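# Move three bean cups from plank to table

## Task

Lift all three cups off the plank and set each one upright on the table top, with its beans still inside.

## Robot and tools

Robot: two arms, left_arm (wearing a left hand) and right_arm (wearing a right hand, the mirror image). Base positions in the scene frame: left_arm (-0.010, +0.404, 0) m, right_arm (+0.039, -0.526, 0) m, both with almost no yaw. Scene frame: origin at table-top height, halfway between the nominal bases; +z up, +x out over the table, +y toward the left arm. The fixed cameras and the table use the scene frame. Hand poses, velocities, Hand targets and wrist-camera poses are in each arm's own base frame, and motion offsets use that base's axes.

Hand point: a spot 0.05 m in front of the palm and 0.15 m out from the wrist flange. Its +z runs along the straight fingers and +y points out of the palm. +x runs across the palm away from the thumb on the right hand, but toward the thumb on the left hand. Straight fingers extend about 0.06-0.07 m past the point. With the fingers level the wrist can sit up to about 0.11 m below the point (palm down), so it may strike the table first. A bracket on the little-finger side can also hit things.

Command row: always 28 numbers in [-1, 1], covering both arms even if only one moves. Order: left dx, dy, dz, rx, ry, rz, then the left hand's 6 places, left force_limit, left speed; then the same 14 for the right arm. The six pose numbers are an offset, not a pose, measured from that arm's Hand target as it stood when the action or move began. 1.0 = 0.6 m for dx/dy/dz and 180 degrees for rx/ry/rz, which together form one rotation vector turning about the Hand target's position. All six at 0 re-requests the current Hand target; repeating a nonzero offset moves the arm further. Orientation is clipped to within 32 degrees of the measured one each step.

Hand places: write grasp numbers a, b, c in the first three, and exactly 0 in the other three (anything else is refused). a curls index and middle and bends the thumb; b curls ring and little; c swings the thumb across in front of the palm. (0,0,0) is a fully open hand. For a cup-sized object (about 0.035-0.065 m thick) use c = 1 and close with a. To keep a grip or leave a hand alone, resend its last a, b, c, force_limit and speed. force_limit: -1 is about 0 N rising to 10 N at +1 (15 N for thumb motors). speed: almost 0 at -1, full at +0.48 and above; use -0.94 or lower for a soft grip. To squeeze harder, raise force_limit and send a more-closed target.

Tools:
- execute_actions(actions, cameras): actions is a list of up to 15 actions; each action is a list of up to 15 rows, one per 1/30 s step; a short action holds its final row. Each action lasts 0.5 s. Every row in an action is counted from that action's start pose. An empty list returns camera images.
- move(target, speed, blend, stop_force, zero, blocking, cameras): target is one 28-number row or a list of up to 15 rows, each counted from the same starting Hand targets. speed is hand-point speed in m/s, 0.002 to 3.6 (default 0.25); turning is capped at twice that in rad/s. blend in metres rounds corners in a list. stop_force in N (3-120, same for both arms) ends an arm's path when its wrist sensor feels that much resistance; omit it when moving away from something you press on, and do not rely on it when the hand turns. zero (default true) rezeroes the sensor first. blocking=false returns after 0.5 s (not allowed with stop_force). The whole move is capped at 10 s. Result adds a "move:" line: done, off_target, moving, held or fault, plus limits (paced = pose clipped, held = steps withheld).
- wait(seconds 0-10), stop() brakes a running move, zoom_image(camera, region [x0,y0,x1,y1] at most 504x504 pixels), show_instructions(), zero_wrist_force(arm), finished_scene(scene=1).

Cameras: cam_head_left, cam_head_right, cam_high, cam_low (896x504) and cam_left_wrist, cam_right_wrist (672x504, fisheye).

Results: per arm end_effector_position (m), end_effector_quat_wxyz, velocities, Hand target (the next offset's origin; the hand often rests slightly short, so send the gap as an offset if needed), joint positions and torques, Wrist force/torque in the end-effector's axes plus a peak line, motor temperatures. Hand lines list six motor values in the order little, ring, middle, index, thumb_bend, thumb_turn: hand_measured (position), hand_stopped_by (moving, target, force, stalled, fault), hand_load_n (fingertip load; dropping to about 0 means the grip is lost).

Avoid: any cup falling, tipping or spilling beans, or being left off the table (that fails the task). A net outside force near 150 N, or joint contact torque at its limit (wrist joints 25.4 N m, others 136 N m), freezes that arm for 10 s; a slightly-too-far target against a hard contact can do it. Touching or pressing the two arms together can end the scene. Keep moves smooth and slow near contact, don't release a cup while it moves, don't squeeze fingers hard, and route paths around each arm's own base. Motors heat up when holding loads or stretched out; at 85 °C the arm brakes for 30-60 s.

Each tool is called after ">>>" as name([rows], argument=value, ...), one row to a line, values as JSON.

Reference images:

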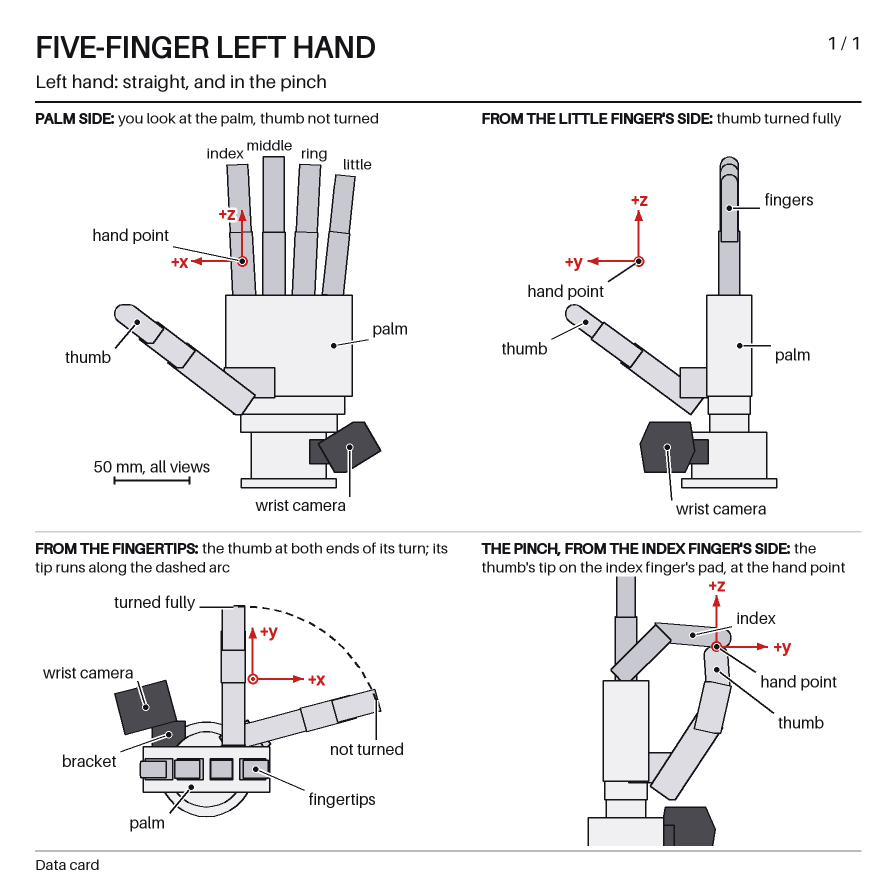

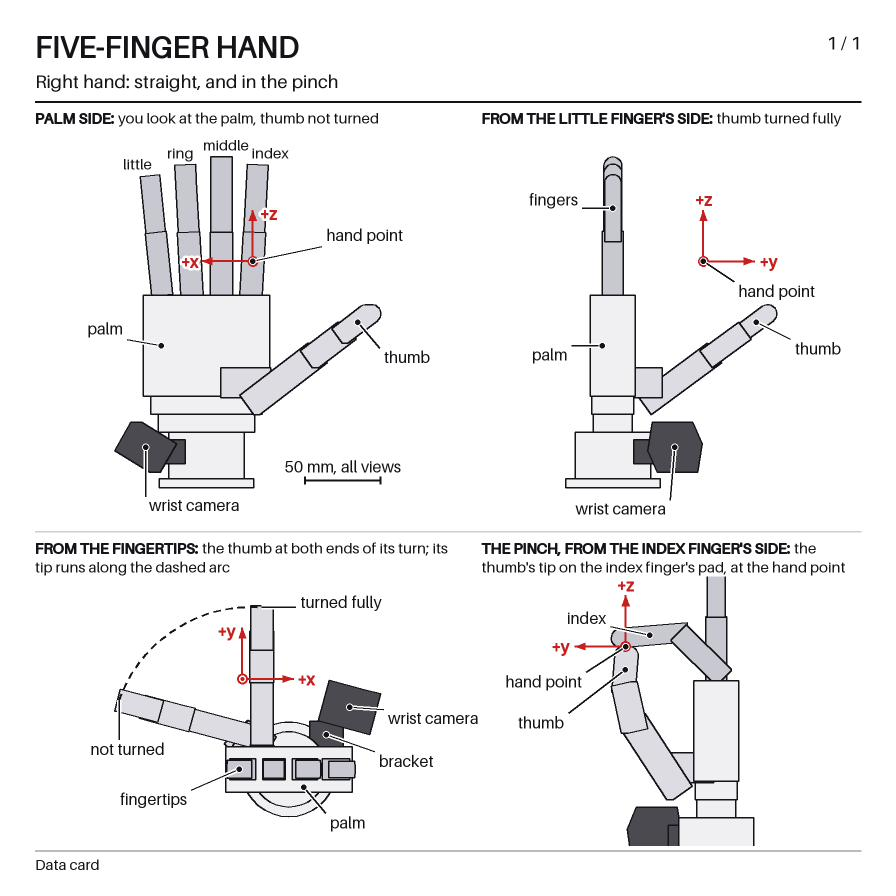

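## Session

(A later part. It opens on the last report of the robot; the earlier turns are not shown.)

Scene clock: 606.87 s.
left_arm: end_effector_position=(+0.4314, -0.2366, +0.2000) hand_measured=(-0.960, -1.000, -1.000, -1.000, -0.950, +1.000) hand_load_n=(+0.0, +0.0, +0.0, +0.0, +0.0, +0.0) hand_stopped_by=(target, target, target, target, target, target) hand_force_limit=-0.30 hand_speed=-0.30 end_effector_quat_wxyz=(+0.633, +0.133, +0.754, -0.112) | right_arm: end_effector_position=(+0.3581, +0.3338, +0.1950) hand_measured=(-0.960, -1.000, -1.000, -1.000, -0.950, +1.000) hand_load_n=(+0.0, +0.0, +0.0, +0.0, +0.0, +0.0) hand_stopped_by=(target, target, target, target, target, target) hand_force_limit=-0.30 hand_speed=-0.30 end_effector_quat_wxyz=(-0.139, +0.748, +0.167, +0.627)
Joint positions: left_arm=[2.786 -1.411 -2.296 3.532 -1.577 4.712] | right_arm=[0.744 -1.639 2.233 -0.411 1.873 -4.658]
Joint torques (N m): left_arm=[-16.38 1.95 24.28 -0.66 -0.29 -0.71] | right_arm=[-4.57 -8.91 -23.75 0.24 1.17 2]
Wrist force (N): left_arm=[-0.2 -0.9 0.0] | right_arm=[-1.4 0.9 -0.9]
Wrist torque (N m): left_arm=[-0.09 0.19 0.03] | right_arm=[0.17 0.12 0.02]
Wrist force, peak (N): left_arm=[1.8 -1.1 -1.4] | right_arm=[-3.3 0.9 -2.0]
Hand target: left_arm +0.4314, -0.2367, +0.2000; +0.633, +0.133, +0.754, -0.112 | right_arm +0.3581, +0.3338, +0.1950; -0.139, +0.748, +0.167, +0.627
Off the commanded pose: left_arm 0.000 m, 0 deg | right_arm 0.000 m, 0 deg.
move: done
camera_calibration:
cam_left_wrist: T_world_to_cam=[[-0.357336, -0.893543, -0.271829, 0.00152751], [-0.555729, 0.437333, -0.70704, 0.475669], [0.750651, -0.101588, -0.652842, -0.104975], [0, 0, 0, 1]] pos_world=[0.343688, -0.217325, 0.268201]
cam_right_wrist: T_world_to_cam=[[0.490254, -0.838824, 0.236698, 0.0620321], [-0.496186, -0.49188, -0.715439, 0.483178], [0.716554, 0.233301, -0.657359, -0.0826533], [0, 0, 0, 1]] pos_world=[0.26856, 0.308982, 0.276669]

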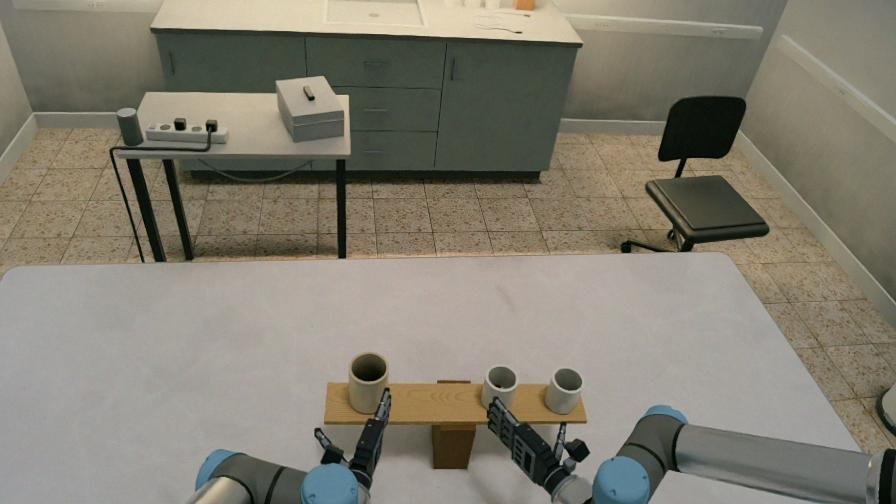

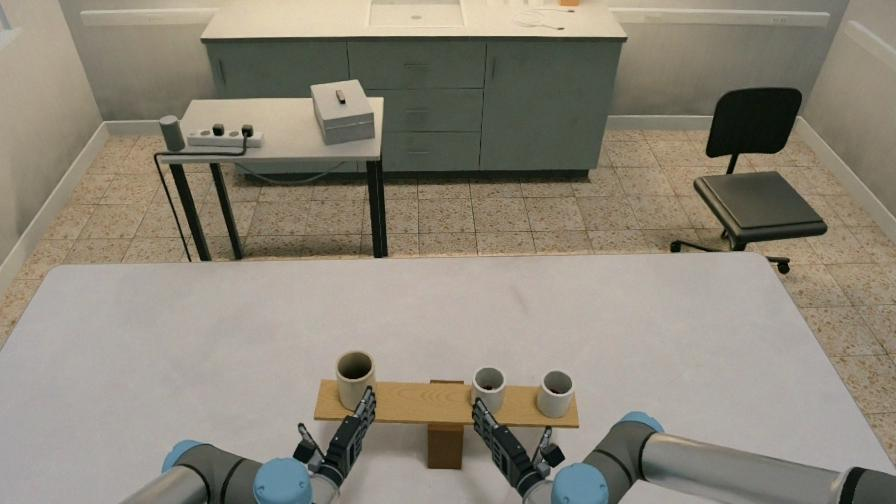

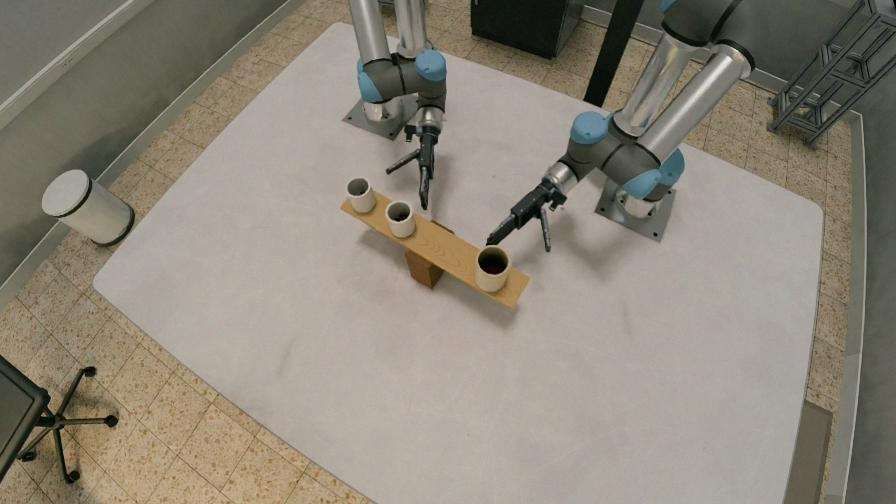

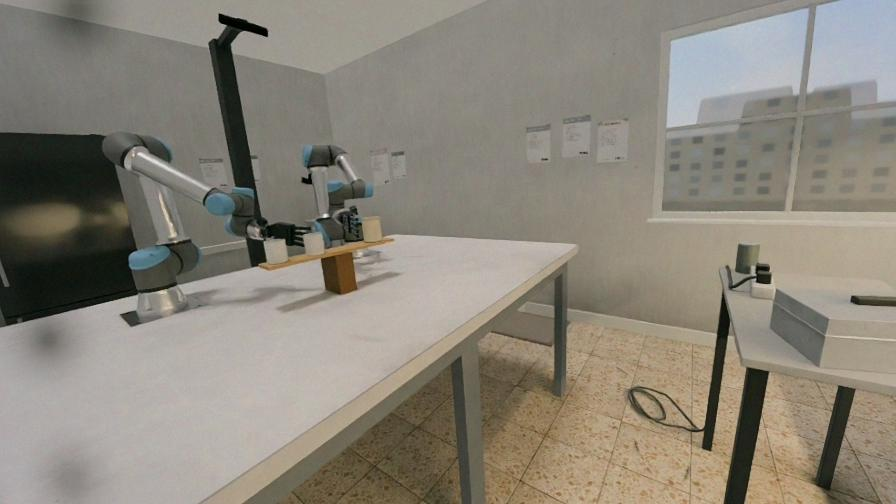

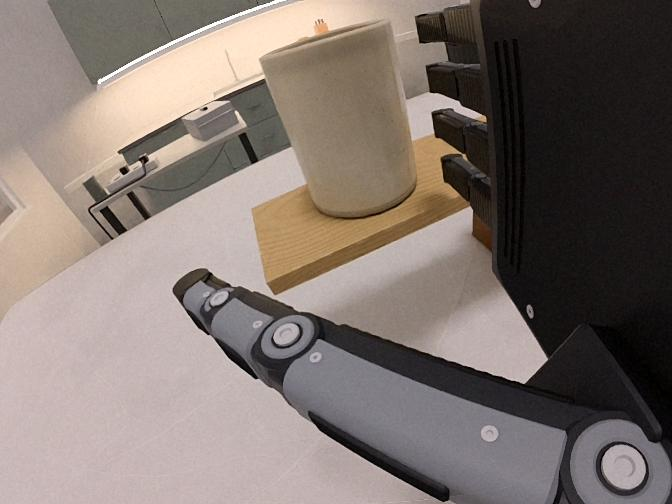

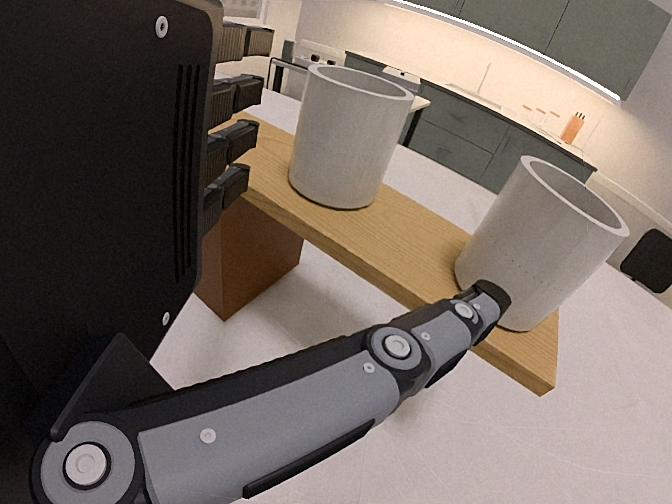

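>>> move([
  [0.0783,-0.0285,0,0,0,0,-0.4,0,1,0,0,0,-0.3,-0.3, 0.0777,0.0307,0,0,0,0,-0.4,0,1,0,0,0,-0.3,-0.3],
], speed=0.12, cameras=["cam_left_wrist","cam_right_wrist","cam_high","cam_head_left"])

>>> zoom_image(camera="cam_high", region=[330, 150, 550, 320])

>>> zoom_image(camera="cam_head_left", region=[310, 330, 610, 490])

Scene clock: 644.70 s.
left_arm: end_effector_position=(+0.4784, -0.2537, +0.2000) hand_measured=(-0.960, -1.000, -1.000, -1.000, -0.950, +1.000) hand_load_n=(+0.0, +0.0, +0.0, +0.0, +0.0, +0.5) hand_stopped_by=(target, target, target, target, target, target) hand_force_limit=-0.30 hand_speed=-0.30 end_effector_quat_wxyz=(+0.633, +0.133, +0.754, -0.112) | right_arm: end_effector_position=(+0.4048, +0.3522, +0.1950) hand_measured=(-0.960, -1.000, -1.000, -1.000, -0.950, +1.000) hand_load_n=(+0.0, -0.5, +0.0, +0.0, +0.0, +0.5) hand_stopped_by=(target, target, target, target, target, target) hand_force_limit=-0.30 hand_speed=-0.30 end_effector_quat_wxyz=(-0.139, +0.748, +0.167, +0.627)
Joint positions: left_arm=[2.787 -1.537 -2.186 3.547 -1.576 4.712] | right_arm=[0.688 -1.544 2.141 -0.416 1.817 -4.669]
Joint torques (N m): left_arm=[0.05 16.95 16.35 -1.04 -1.52 2.54] | right_arm=[3.66 -21.42 -17.13 0.22 2.4 1.83]
Motor temperatures (°C): left_arm=[32 37 39 44 41 47] | right_arm=[30 29 30 39 36 36]
Wrist force (N): left_arm=[0.0 -1.0 0.3] | right_arm=[-1.4 0.8 -0.6]
Wrist torque (N m): left_arm=[-0.13 0.19 0.05] | right_arm=[0.13 0.14 0.05]
Wrist force, peak (N): left_arm=[0.0 -1.1 -1.0] | right_arm=[-1.7 0.8 -1.9]
Hand target: left_arm +0.4784, -0.2538, +0.2000; +0.633, +0.133, +0.754, -0.112 | right_arm +0.4048, +0.3522, +0.1950; -0.139, +0.748, +0.167, +0.627
Off the commanded pose: left_arm 0.000 m, 0 deg | right_arm 0.000 m, 0 deg.
move: done
camera_calibration:
cam_left_wrist: T_world_to_cam=[[-0.357287, -0.893582, -0.271766, 0.00299693], [-0.555761, 0.437253, -0.707064, 0.509267], [0.75065, -0.101588, -0.652843, -0.141992], [0, 0, 0, 1]] pos_world=[0.390688, -0.234426, 0.268201]
cam_right_wrist: T_world_to_cam=[[0.49026, -0.838778, 0.236848, 0.0545978], [-0.496157, -0.492003, -0.715375, 0.515463], [0.716571, 0.233206, -0.657375, -0.120402], [0, 0, 0, 1]] pos_world=[0.31526, 0.327483, 0.276669]
Images, in order (width x height): cam_head_left 896x504, cam_high 896x504, cam_left_wrist 672x504, cam_right_wrist 672x504.

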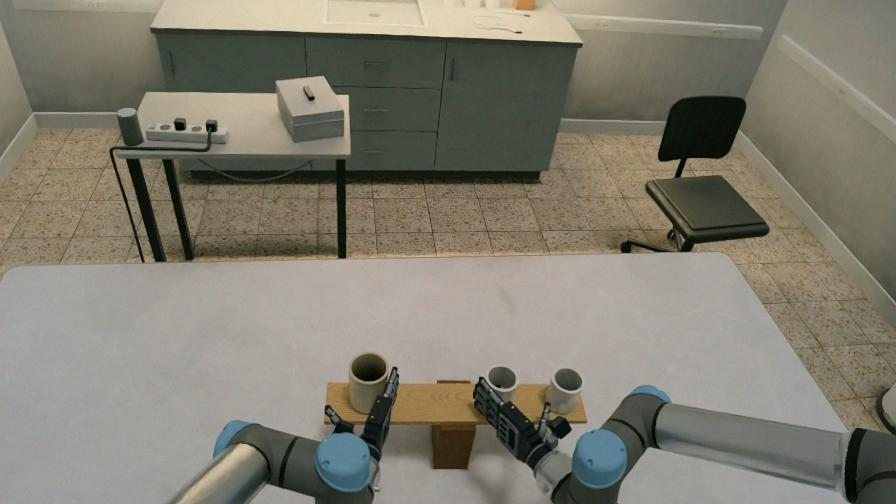

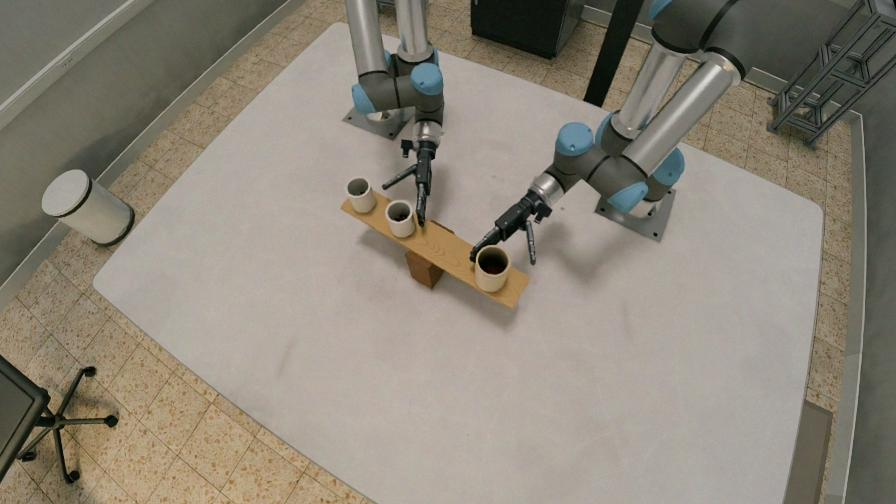

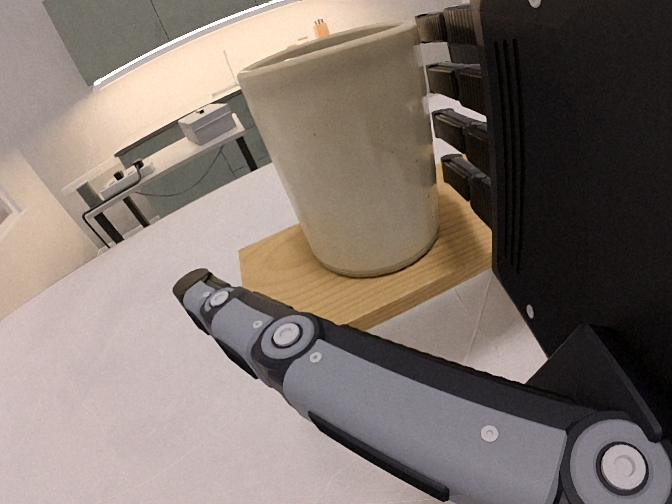

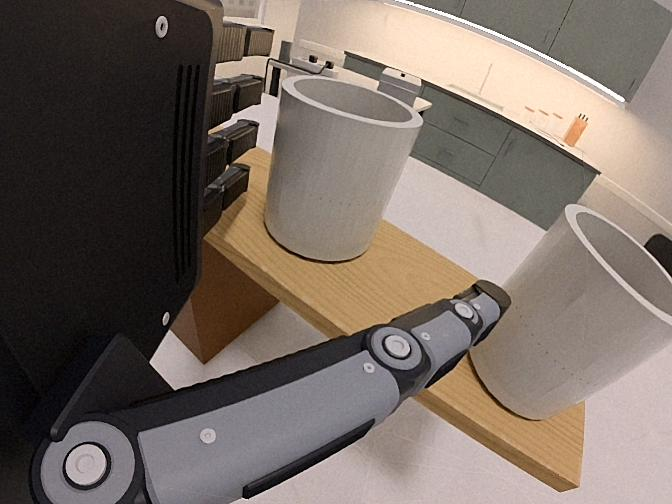

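Scaled by 2.291 from the camera's 896x504 image, which has a finer 1280x720 frame.

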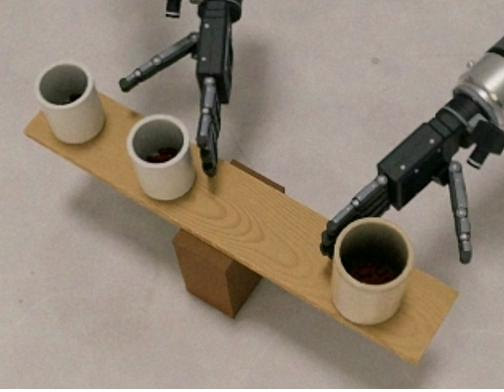

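Scaled by 1.680 from the camera's 896x504 image, which has a finer 1280x720 frame.

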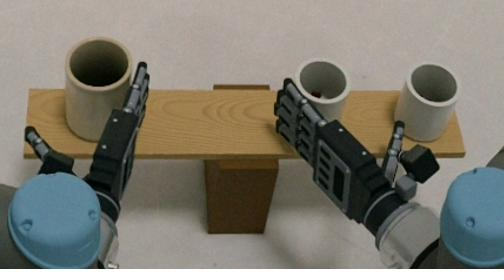

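>>> zoom_image(camera="cam_left_wrist", region=[360, 0, 520, 220])

>>> zoom_image(camera="cam_right_wrist", region=[180, 50, 440, 270])

Scaled by 2.291 from the camera's 672x504 image, which has a finer 960x720 frame.

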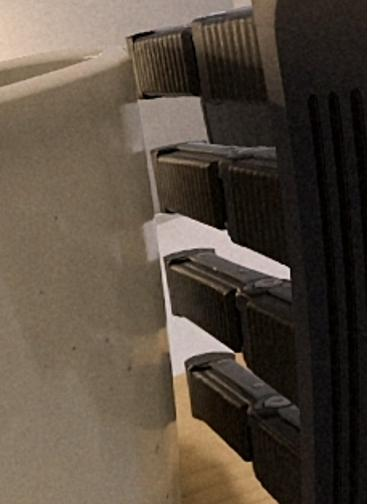

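Scaled by 1.938 from the camera's 672x504 image, which has a finer 960x720 frame.

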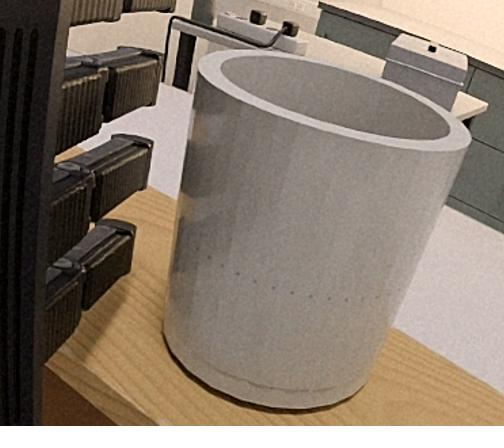

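>>> move([
  [0.0767,-0.0332,0,0,0,0,-0.4,0,1,0,0,0,-0.3,-0.3, 0.0755,0.0352,0,0,0,0,-0.4,0,1,0,0,0,-0.3,-0.3],
], speed=0.08, stop_force=6, cameras=["cam_left_wrist","cam_right_wrist","cam_high","cam_head_left"])

>>> zoom_image(camera="cam_high", region=[330, 150, 550, 320])

>>> zoom_image(camera="cam_head_left", region=[310, 330, 610, 490])

Scene clock: 678.73 s.
left_arm: end_effector_position=(+0.5244, -0.2737, +0.2000) hand_measured=(-0.960, -1.000, -1.000, -1.000, -0.950, +1.000) hand_load_n=(+0.0, +0.0, +0.0, +0.0, +0.0, +0.0) hand_stopped_by=(target, target, target, target, target, target) hand_force_limit=-0.30 hand_speed=-0.30 end_effector_quat_wxyz=(+0.633, +0.134, +0.755, -0.112) | right_arm: end_effector_position=(+0.4501, +0.3733, +0.1950) hand_measured=(-0.960, -1.000, -1.000, -1.000, -0.950, +1.000) hand_load_n=(+0.0, +0.0, +0.5, +0.0, +0.0, +0.0) hand_stopped_by=(target, target, target, target, target, target) hand_force_limit=-0.30 hand_speed=-0.30 end_effector_quat_wxyz=(-0.139, +0.748, +0.167, +0.627)
Joint positions: left_arm=[2.779 -1.655 -2.063 3.543 -1.583 4.711] | right_arm=[0.654 -1.446 2.033 -0.408 1.784 -4.675]
Joint torques (N m): left_arm=[-0.21 31.15 11.68 2.97 0.86 -1.89] | right_arm=[6.36 -31.87 -19.18 -2.67 2.42 1.9]
Wrist force (N): left_arm=[-0.2 -1.2 -0.2] | right_arm=[-1.6 0.9 -0.8]
Wrist torque (N m): left_arm=[-0.13 0.18 0.14] | right_arm=[0.17 0.14 0.03]
Wrist force, peak (N): left_arm=[-0.6 -1.5 -0.6] | right_arm=[-1.9 1.0 -1.5]
Hand target: left_arm +0.5244, -0.2737, +0.2000; +0.633, +0.133, +0.754, -0.112 | right_arm +0.4501, +0.3733, +0.1950; -0.139, +0.748, +0.167, +0.627
Off the commanded pose: left_arm 0.000 m, 0 deg | right_arm 0.000 m, 0 deg.
move: done
camera_calibration:
cam_left_wrist: T_world_to_cam=[[-0.357451, -0.893527, -0.27173, 0.00163717], [-0.55579, 0.437342, -0.706986, 0.543592], [0.750551, -0.101688, -0.652942, -0.178508], [0, 0, 0, 1]] pos_world=[0.436688, -0.254425, 0.268201]
cam_right_wrist: T_world_to_cam=[[0.490296, -0.838782, 0.236758, 0.0501002], [-0.496145, -0.49195, -0.715419, 0.548309], [0.716554, 0.233301, -0.657359, -0.157815], [0, 0, 0, 1]] pos_world=[0.36056, 0.348582, 0.276669]
Images, in order (width x height): cam_head_left 896x504, cam_high 896x504, cam_left_wrist 672x504, cam_right_wrist 672x504.

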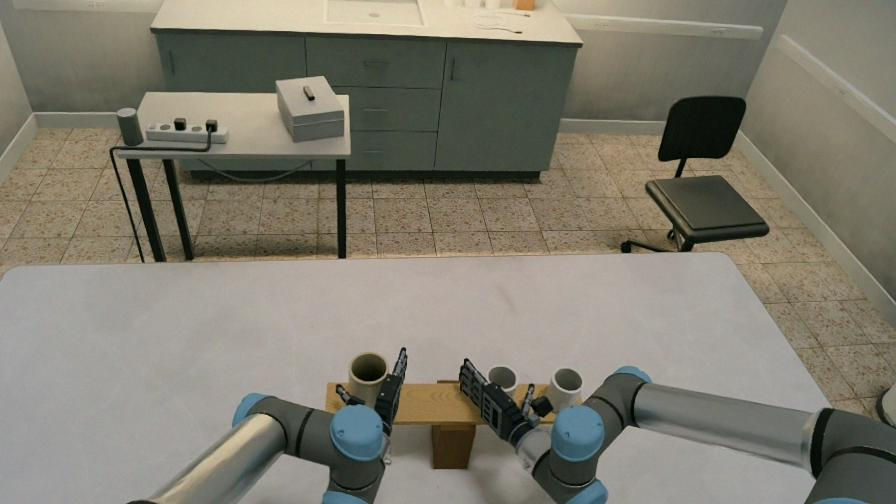

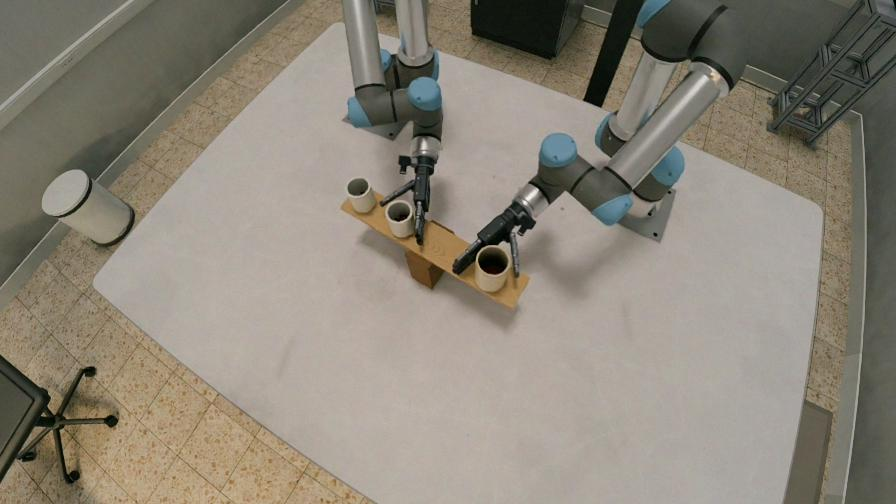

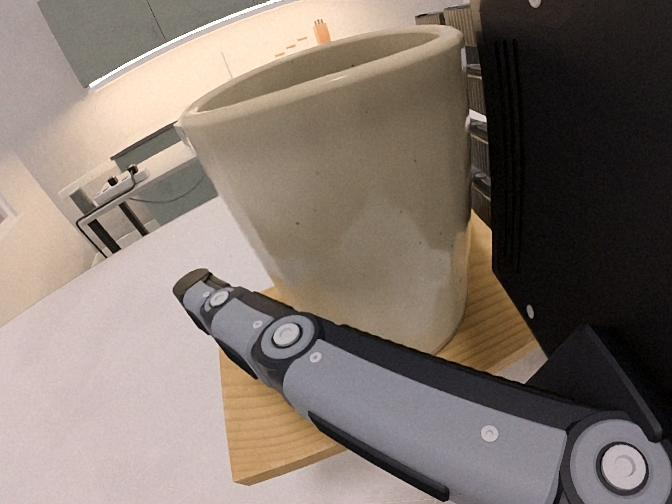

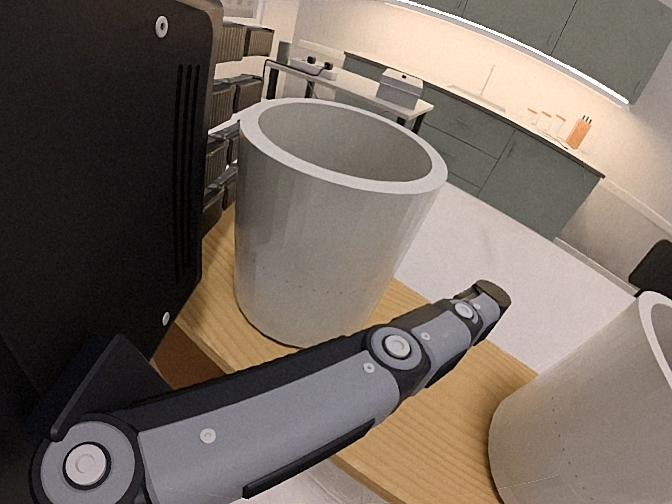

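Scaled by 2.291 from the camera's 896x504 image, which has a finer 1280x720 frame.

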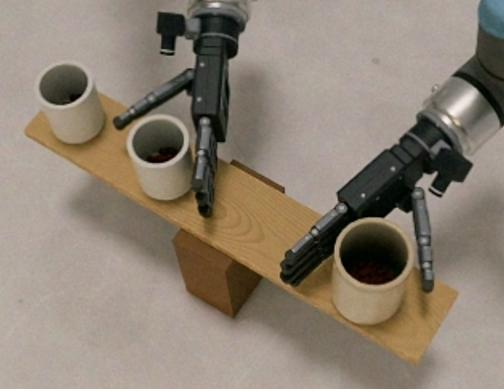

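Scaled by 1.680 from the camera's 896x504 image, which has a finer 1280x720 frame.

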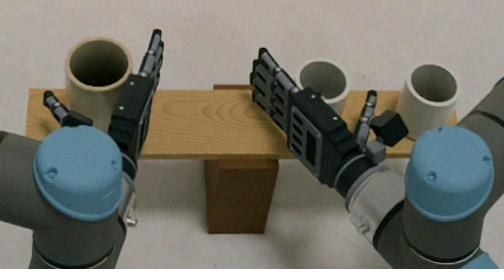

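>>> move([
  [0,0,0,0,0,0,0.5,0,1,0,0,0,-0.5,-0.8, 0,0,0,0,0,0,-0.4,0,1,0,0,0,-0.3,-0.3],
], speed=0.1, cameras=["cam_left_wrist","cam_high"])

>>> zoom_image(camera="cam_high", region=[330, 150, 550, 320])

Scene clock: 696.70 s.
left_arm: end_effector_position=(+0.5244, -0.2737, +0.2000) hand_measured=(-1.000, -0.926, -0.466, -0.540, -0.706, +1.000) hand_load_n=(+0.0, +0.0, +3.0, +0.5, +6.5, +1.0) hand_stopped_by=(target, target, force, force, force, target) hand_force_limit=-0.50 hand_speed=-0.80 end_effector_quat_wxyz=(+0.633, +0.133, +0.754, -0.112) | right_arm: end_effector_position=(+0.4501, +0.3733, +0.1950) hand_measured=(-0.960, -1.000, -1.000, -1.000, -0.950, +1.000) hand_load_n=(+0.0, +0.0, +0.0, +0.0, +0.0, +0.0) hand_stopped_by=(target, target, target, target, target, target) hand_force_limit=-0.30 hand_speed=-0.30 end_effector_quat_wxyz=(-0.139, +0.748, +0.167, +0.627)
Joint positions: left_arm=[2.779 -1.655 -2.063 3.544 -1.583 4.711] | right_arm=[0.654 -1.446 2.033 -0.408 1.784 -4.675]
Joint torques (N m): left_arm=[10.19 31.29 11.37 2.69 -0.34 2.63] | right_arm=[6.45 -31.5 -24.97 -2.49 2.38 1.86]
Wrist force (N): left_arm=[0.5 -0.9 -0.3] | right_arm=[-1.7 0.8 -0.8]
Wrist torque (N m): left_arm=[-0.14 0.21 0.13] | right_arm=[0.16 0.16 0.02]
Wrist force, peak (N): left_arm=[-0.3 -2.4 0.6] | right_arm=[-1.9 0.8 -1.0]
Hand target: left_arm +0.5244, -0.2737, +0.2000; +0.633, +0.133, +0.754, -0.112 | right_arm +0.4501, +0.3733, +0.1950; -0.139, +0.748, +0.167, +0.627
Off the commanded pose: left_arm 0.000 m, 0 deg | right_arm 0.000 m, 0 deg.
move: done
camera_calibration:
cam_left_wrist: T_world_to_cam=[[-0.357431, -0.893531, -0.271747, 0.00172137], [-0.555737, 0.437334, -0.707032, 0.543535], [0.750599, -0.101695, -0.652885, -0.178537], [0, 0, 0, 1]] pos_world=[0.436688, -0.254325, 0.268201]
Images, in order (width x height): cam_high 896x504, cam_left_wrist 672x504.

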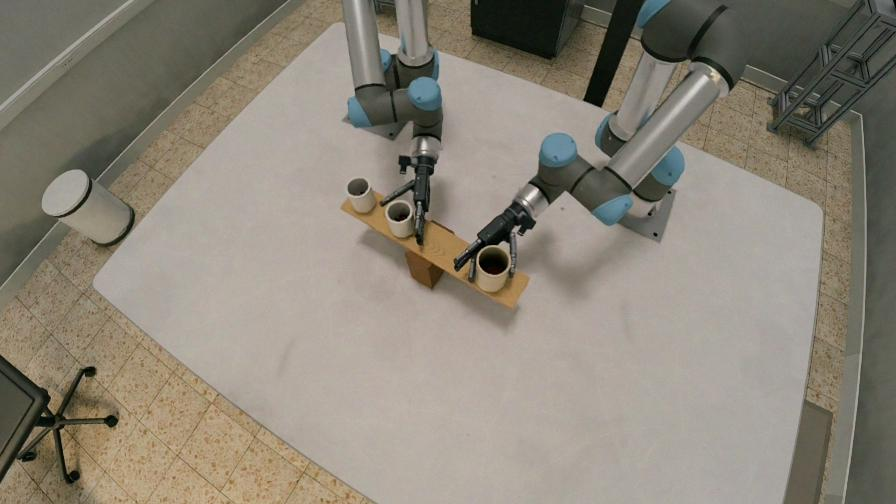

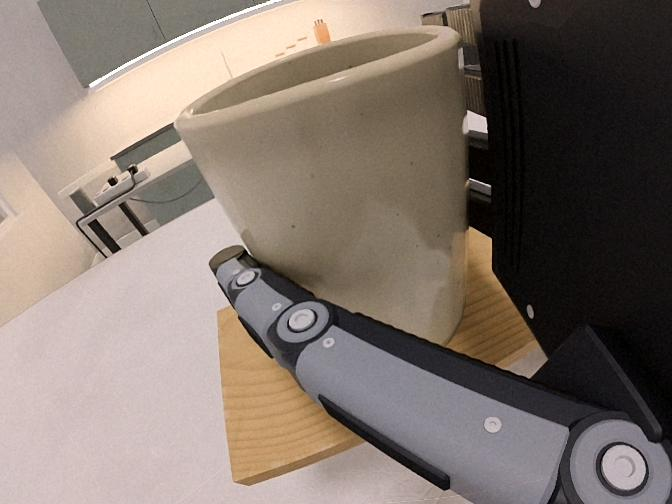

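Scaled by 2.291 from the camera's 896x504 image, which has a finer 1280x720 frame.

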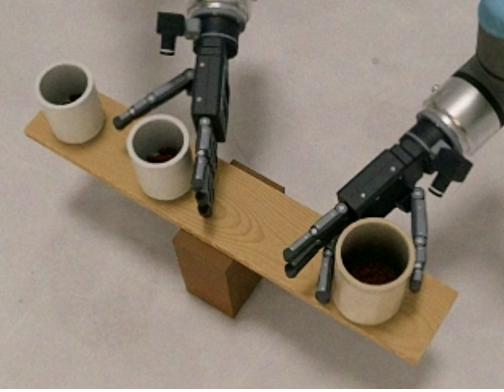

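>>> move([
  [0,0,0,0,0,0,0.5,0,1,0,0,0,-0.5,-0.8, 0,0,0,0,0,0,0.6,0,1,0,0,0,-0.5,-0.8],
], speed=0.1, cameras=["cam_right_wrist","cam_high"])

>>> zoom_image(camera="cam_high", region=[330, 150, 550, 320])

Scene clock: 712.50 s.
left_arm: end_effector_position=(+0.5244, -0.2737, +0.2000) hand_measured=(-1.000, -0.926, -0.466, -0.540, -0.706, +1.000) hand_load_n=(+0.0, +0.0, +3.0, +0.5, +6.0, +1.0) hand_stopped_by=(target, target, force, force, force, target) hand_force_limit=-0.50 hand_speed=-0.80 end_effector_quat_wxyz=(+0.633, +0.133, +0.754, -0.112) | right_arm: end_effector_position=(+0.4501, +0.3733, +0.1950) hand_measured=(-1.000, -0.910, -0.318, -0.392, -0.640, +1.000) hand_load_n=(+0.0, +0.0, +4.0, +0.5, +5.5, +1.0) hand_stopped_by=(target, target, force, force, force, target) hand_force_limit=-0.50 hand_speed=-0.80 end_effector_quat_wxyz=(-0.139, +0.748, +0.167, +0.627)
Joint positions: left_arm=[2.779 -1.655 -2.063 3.544 -1.583 4.711] | right_arm=[0.654 -1.446 2.033 -0.408 1.784 -4.675]
Joint torques (N m): left_arm=[11.08 30.86 18.06 0.24 -1.56 2.25] | right_arm=[4.91 -31.98 -24.46 -2.27 2.06 1.86]
Wrist force (N): left_arm=[0.5 -0.6 -0.3] | right_arm=[-2.4 1.3 -1.0]
Wrist torque (N m): left_arm=[-0.07 0.21 0.12] | right_arm=[0.20 0.14 0.06]
Wrist force, peak (N): left_arm=[0.6 -1.4 -0.1] | right_arm=[-2.4 1.2 -1.1]
Hand target: left_arm +0.5244, -0.2737, +0.2000; +0.633, +0.133, +0.754, -0.112 | right_arm +0.4501, +0.3733, +0.1950; -0.139, +0.748, +0.167, +0.627
Off the commanded pose: left_arm 0.000 m, 0 deg | right_arm 0.000 m, 0 deg.
move: done
camera_calibration:
cam_right_wrist: T_world_to_cam=[[0.490254, -0.838824, 0.236698, 0.0501462], [-0.496186, -0.49188, -0.715439, 0.548305], [0.716554, 0.233301, -0.657359, -0.157815], [0, 0, 0, 1]] pos_world=[0.36056, 0.348582, 0.276669]
Images, in order (width x height): cam_high 896x504, cam_right_wrist 672x504.

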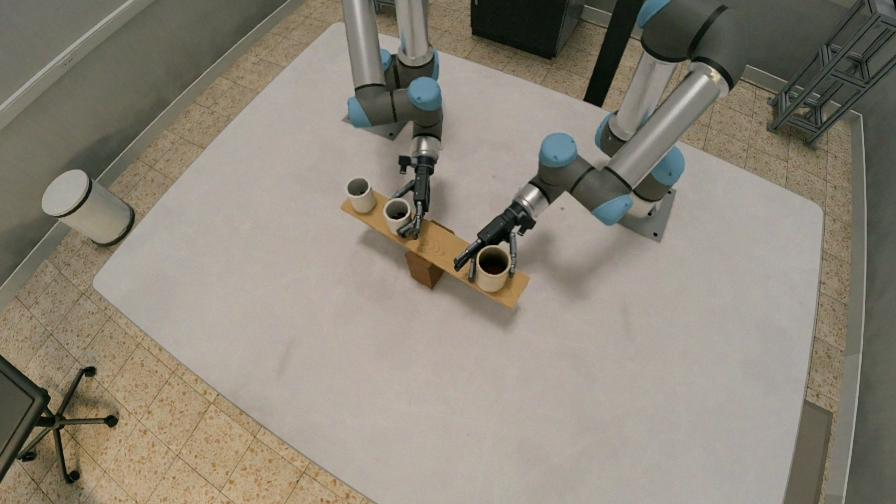

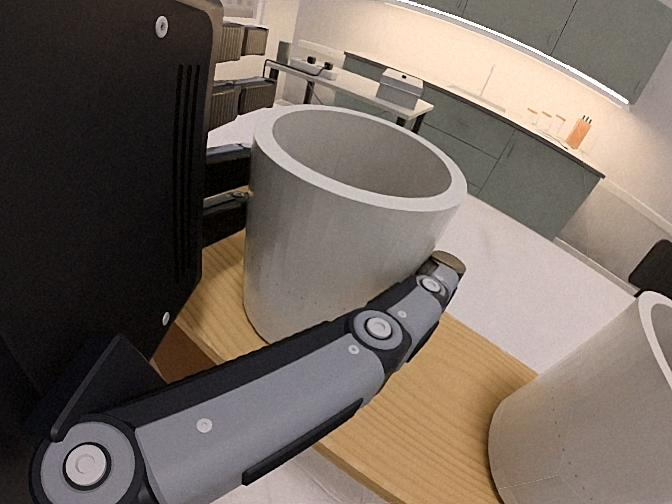

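Scaled by 2.291 from the camera's 896x504 image, which has a finer 1280x720 frame.

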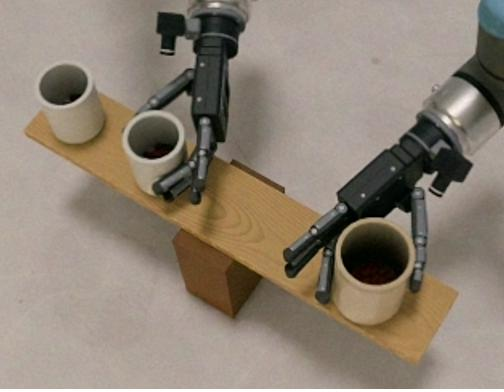

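>>> move([
  [0,0,0,0,0,0,0.55,0,1,0,0,0,-0.45,-0.85, 0,0,0,0,0,0,0.65,0,1,0,0,0,-0.45,-0.85],
  [0,0,0,0,0,0,0.55,0,1,0,0,0,-0.45,-0.85, 0,0,0.05,0,0,0,0.65,0,1,0,0,0,-0.45,-0.85],
], speed=0.05, cameras=["cam_right_wrist","cam_high","cam_low"])

>>> zoom_image(camera="cam_high", region=[330, 150, 550, 320])

>>> zoom_image(camera="cam_low", region=[220, 180, 420, 310])

Scene clock: 726.50 s.
left_arm: end_effector_position=(+0.5244, -0.2737, +0.2000) hand_measured=(-1.000, -0.918, -0.466, -0.528, -0.706, +1.000) hand_load_n=(+0.0, +0.0, +1.5, +4.0, +8.0, +1.0) hand_stopped_by=(target, target, force, force, force, target) hand_force_limit=-0.45 hand_speed=-0.85 end_effector_quat_wxyz=(+0.633, +0.133, +0.755, -0.112) | right_arm: end_effector_position=(+0.4501, +0.3734, +0.2252) hand_measured=(-1.000, -0.902, -0.318, -0.380, -0.638, +1.000) hand_load_n=(+0.0, +0.0, +0.0, +0.0, +1.0, +0.0) hand_stopped_by=(target, target, force, force, force, target) hand_force_limit=-0.45 hand_speed=-0.85 end_effector_quat_wxyz=(-0.139, +0.748, +0.167, +0.627)
Joint positions: left_arm=[2.779 -1.655 -2.063 3.544 -1.583 4.711] | right_arm=[0.654 -1.486 1.989 -0.323 1.784 -4.675]
Joint torques (N m): left_arm=[10.47 29.35 25.08 -0.49 -1.5 2.48] | right_arm=[-4.74 -14.16 -13.26 -2.54 1.07 -0.33]
Wrist force (N): left_arm=[0.8 -1.3 -0.3] | right_arm=[-1.4 1.8 -0.9]
Wrist torque (N m): left_arm=[-0.15 0.20 0.10] | right_arm=[0.15 0.17 0.03]
Wrist force, peak (N): left_arm=[0.9 -2.0 0.0] | right_arm=[-3.8 0.6 -0.4]
Hand target: left_arm +0.5244, -0.2737, +0.2000; +0.633, +0.133, +0.754, -0.112 | right_arm +0.4501, +0.3733, +0.2250; -0.139, +0.748, +0.167, +0.627
Off the commanded pose: left_arm 0.000 m, 0 deg | right_arm 0.000 m, 0 deg.
move: done
camera_calibration:
cam_right_wrist: T_world_to_cam=[[0.490228, -0.838843, 0.236682, 0.0430187], [-0.496029, -0.491795, -0.715606, 0.569875], [0.716681, 0.233409, -0.657183, -0.1381], [0, 0, 0, 1]] pos_world=[0.360559, 0.348581, 0.306867]
Images, in order (width x height): cam_high 896x504, cam_low 896x504, cam_right_wrist 672x504.

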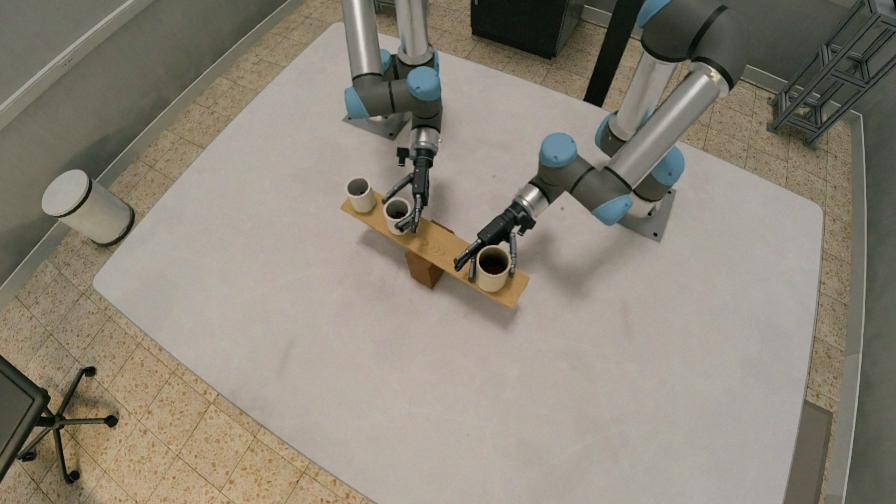

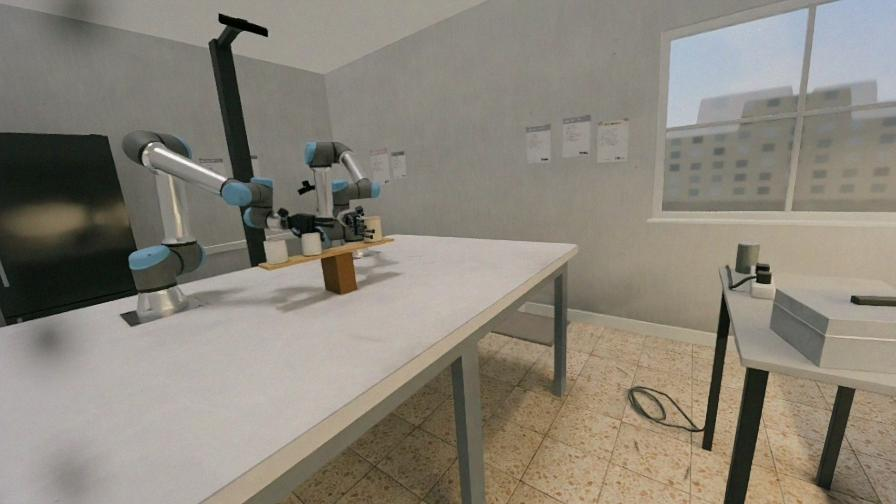

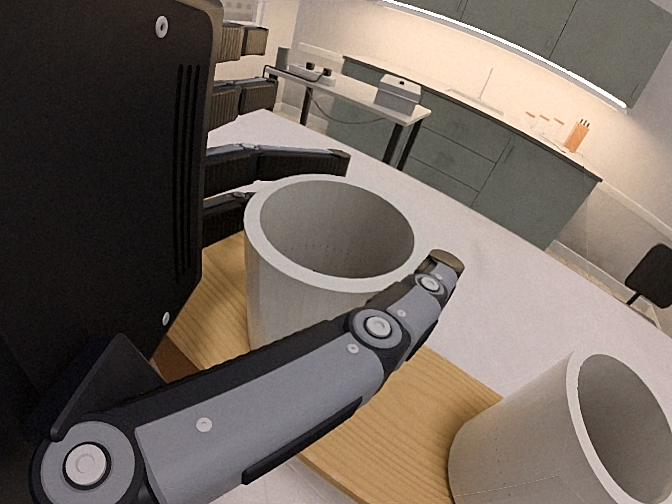

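Scaled by 2.291 from the camera's 896x504 image, which has a finer 1280x720 frame.

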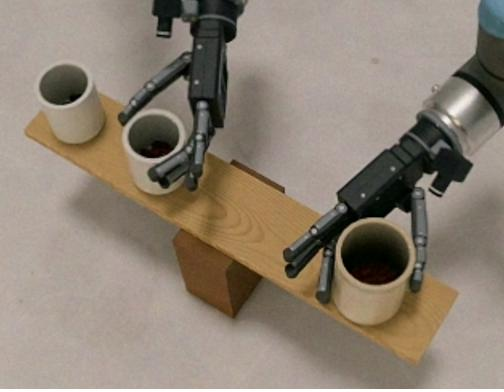

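Scaled by 2.520 from the camera's 896x504 image, which has a finer 1280x720 frame.

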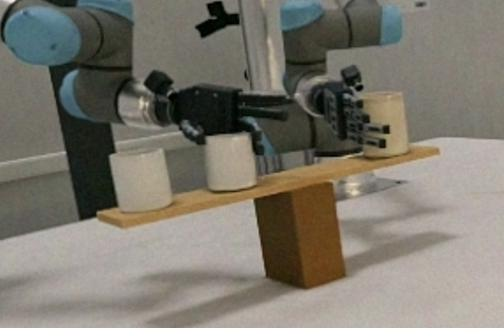

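>>> move([
  [0,0,0,0,0,0,0.55,0,1,0,0,0,-0.45,-0.85, 0,0,0,0,0,0,-0.4,0,1,0,0,0,-0.45,-0.6],
  [0,0,0,0,0,0,0.55,0,1,0,0,0,-0.45,-0.85, 0,0,-0.05,0,0,0,-0.4,0,1,0,0,0,-0.45,-0.6],
], speed=0.06, cameras=["cam_right_wrist","cam_high"])

>>> zoom_image(camera="cam_high", region=[330, 150, 550, 320])

Scene clock: 746.13 s.
left_arm: end_effector_position=(+0.5244, -0.2737, +0.2000) hand_measured=(-1.000, -0.918, -0.466, -0.528, -0.706, +1.000) hand_load_n=(+0.0, +0.0, +1.5, +4.0, +8.0, +1.0) hand_stopped_by=(target, target, force, force, force, target) hand_force_limit=-0.45 hand_speed=-0.85 end_effector_quat_wxyz=(+0.633, +0.133, +0.754, -0.112) | right_arm: end_effector_position=(+0.4500, +0.3733, +0.1949) hand_measured=(-0.960, -1.000, -1.000, -1.000, -0.950, +1.000) hand_load_n=(+0.0, +0.0, +0.0, +0.0, +0.0, +0.5) hand_stopped_by=(target, target, target, target, target, target) hand_force_limit=-0.45 hand_speed=-0.60 end_effector_quat_wxyz=(-0.139, +0.748, +0.167, +0.627)
Joint positions: left_arm=[2.779 -1.655 -2.063 3.544 -1.583 4.711] | right_arm=[0.654 -1.446 2.033 -0.408 1.784 -4.675]
Joint torques (N m): left_arm=[9.57 29.51 29.95 -0.29 -1.41 2.26] | right_arm=[-6.35 -31.63 -27 0.11 0.45 0.94]
Wrist force (N): left_arm=[0.9 -0.9 -0.4] | right_arm=[-1.5 0.8 -0.8]
Wrist torque (N m): left_arm=[-0.09 0.18 0.09] | right_arm=[0.15 0.12 0.04]
Wrist force, peak (N): left_arm=[1.4 -1.3 0.3] | right_arm=[-1.5 1.8 -1.1]
Hand target: left_arm +0.5244, -0.2737, +0.2000; +0.633, +0.133, +0.754, -0.112 | right_arm +0.4501, +0.3733, +0.1950; -0.139, +0.748, +0.167, +0.627
Off the commanded pose: left_arm 0.000 m, 0 deg | right_arm 0.000 m, 0 deg.
move: done
camera_calibration:
cam_right_wrist: T_world_to_cam=[[0.490275, -0.838798, 0.236747, 0.0501397], [-0.49628, -0.491968, -0.715313, 0.548265], [0.716475, 0.233208, -0.657478, -0.157787], [0, 0, 0, 1]] pos_world=[0.360561, 0.348583, 0.276569]
Images, in order (width x height): cam_high 896x504, cam_right_wrist 672x504.

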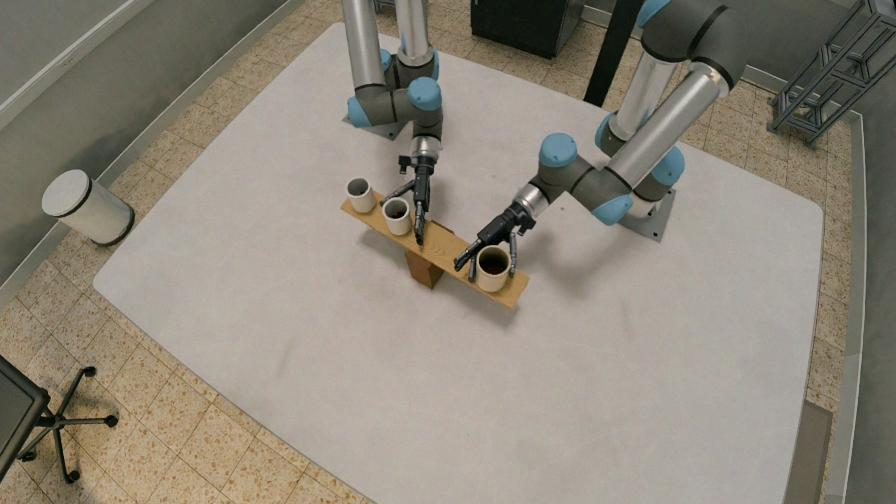

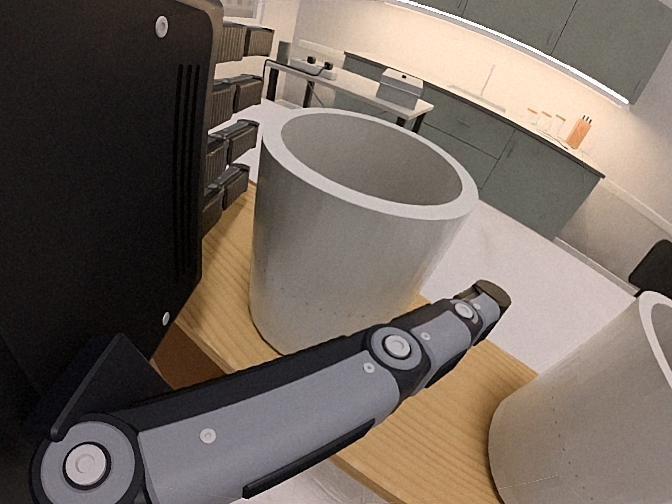

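Scaled by 2.291 from the camera's 896x504 image, which has a finer 1280x720 frame.

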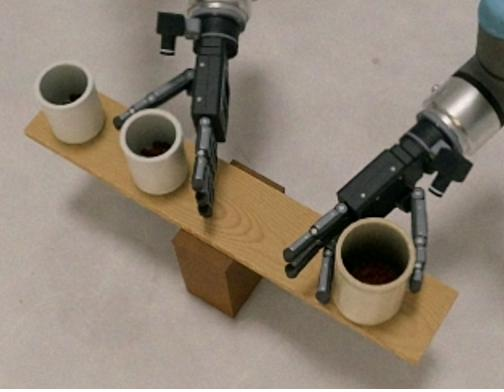

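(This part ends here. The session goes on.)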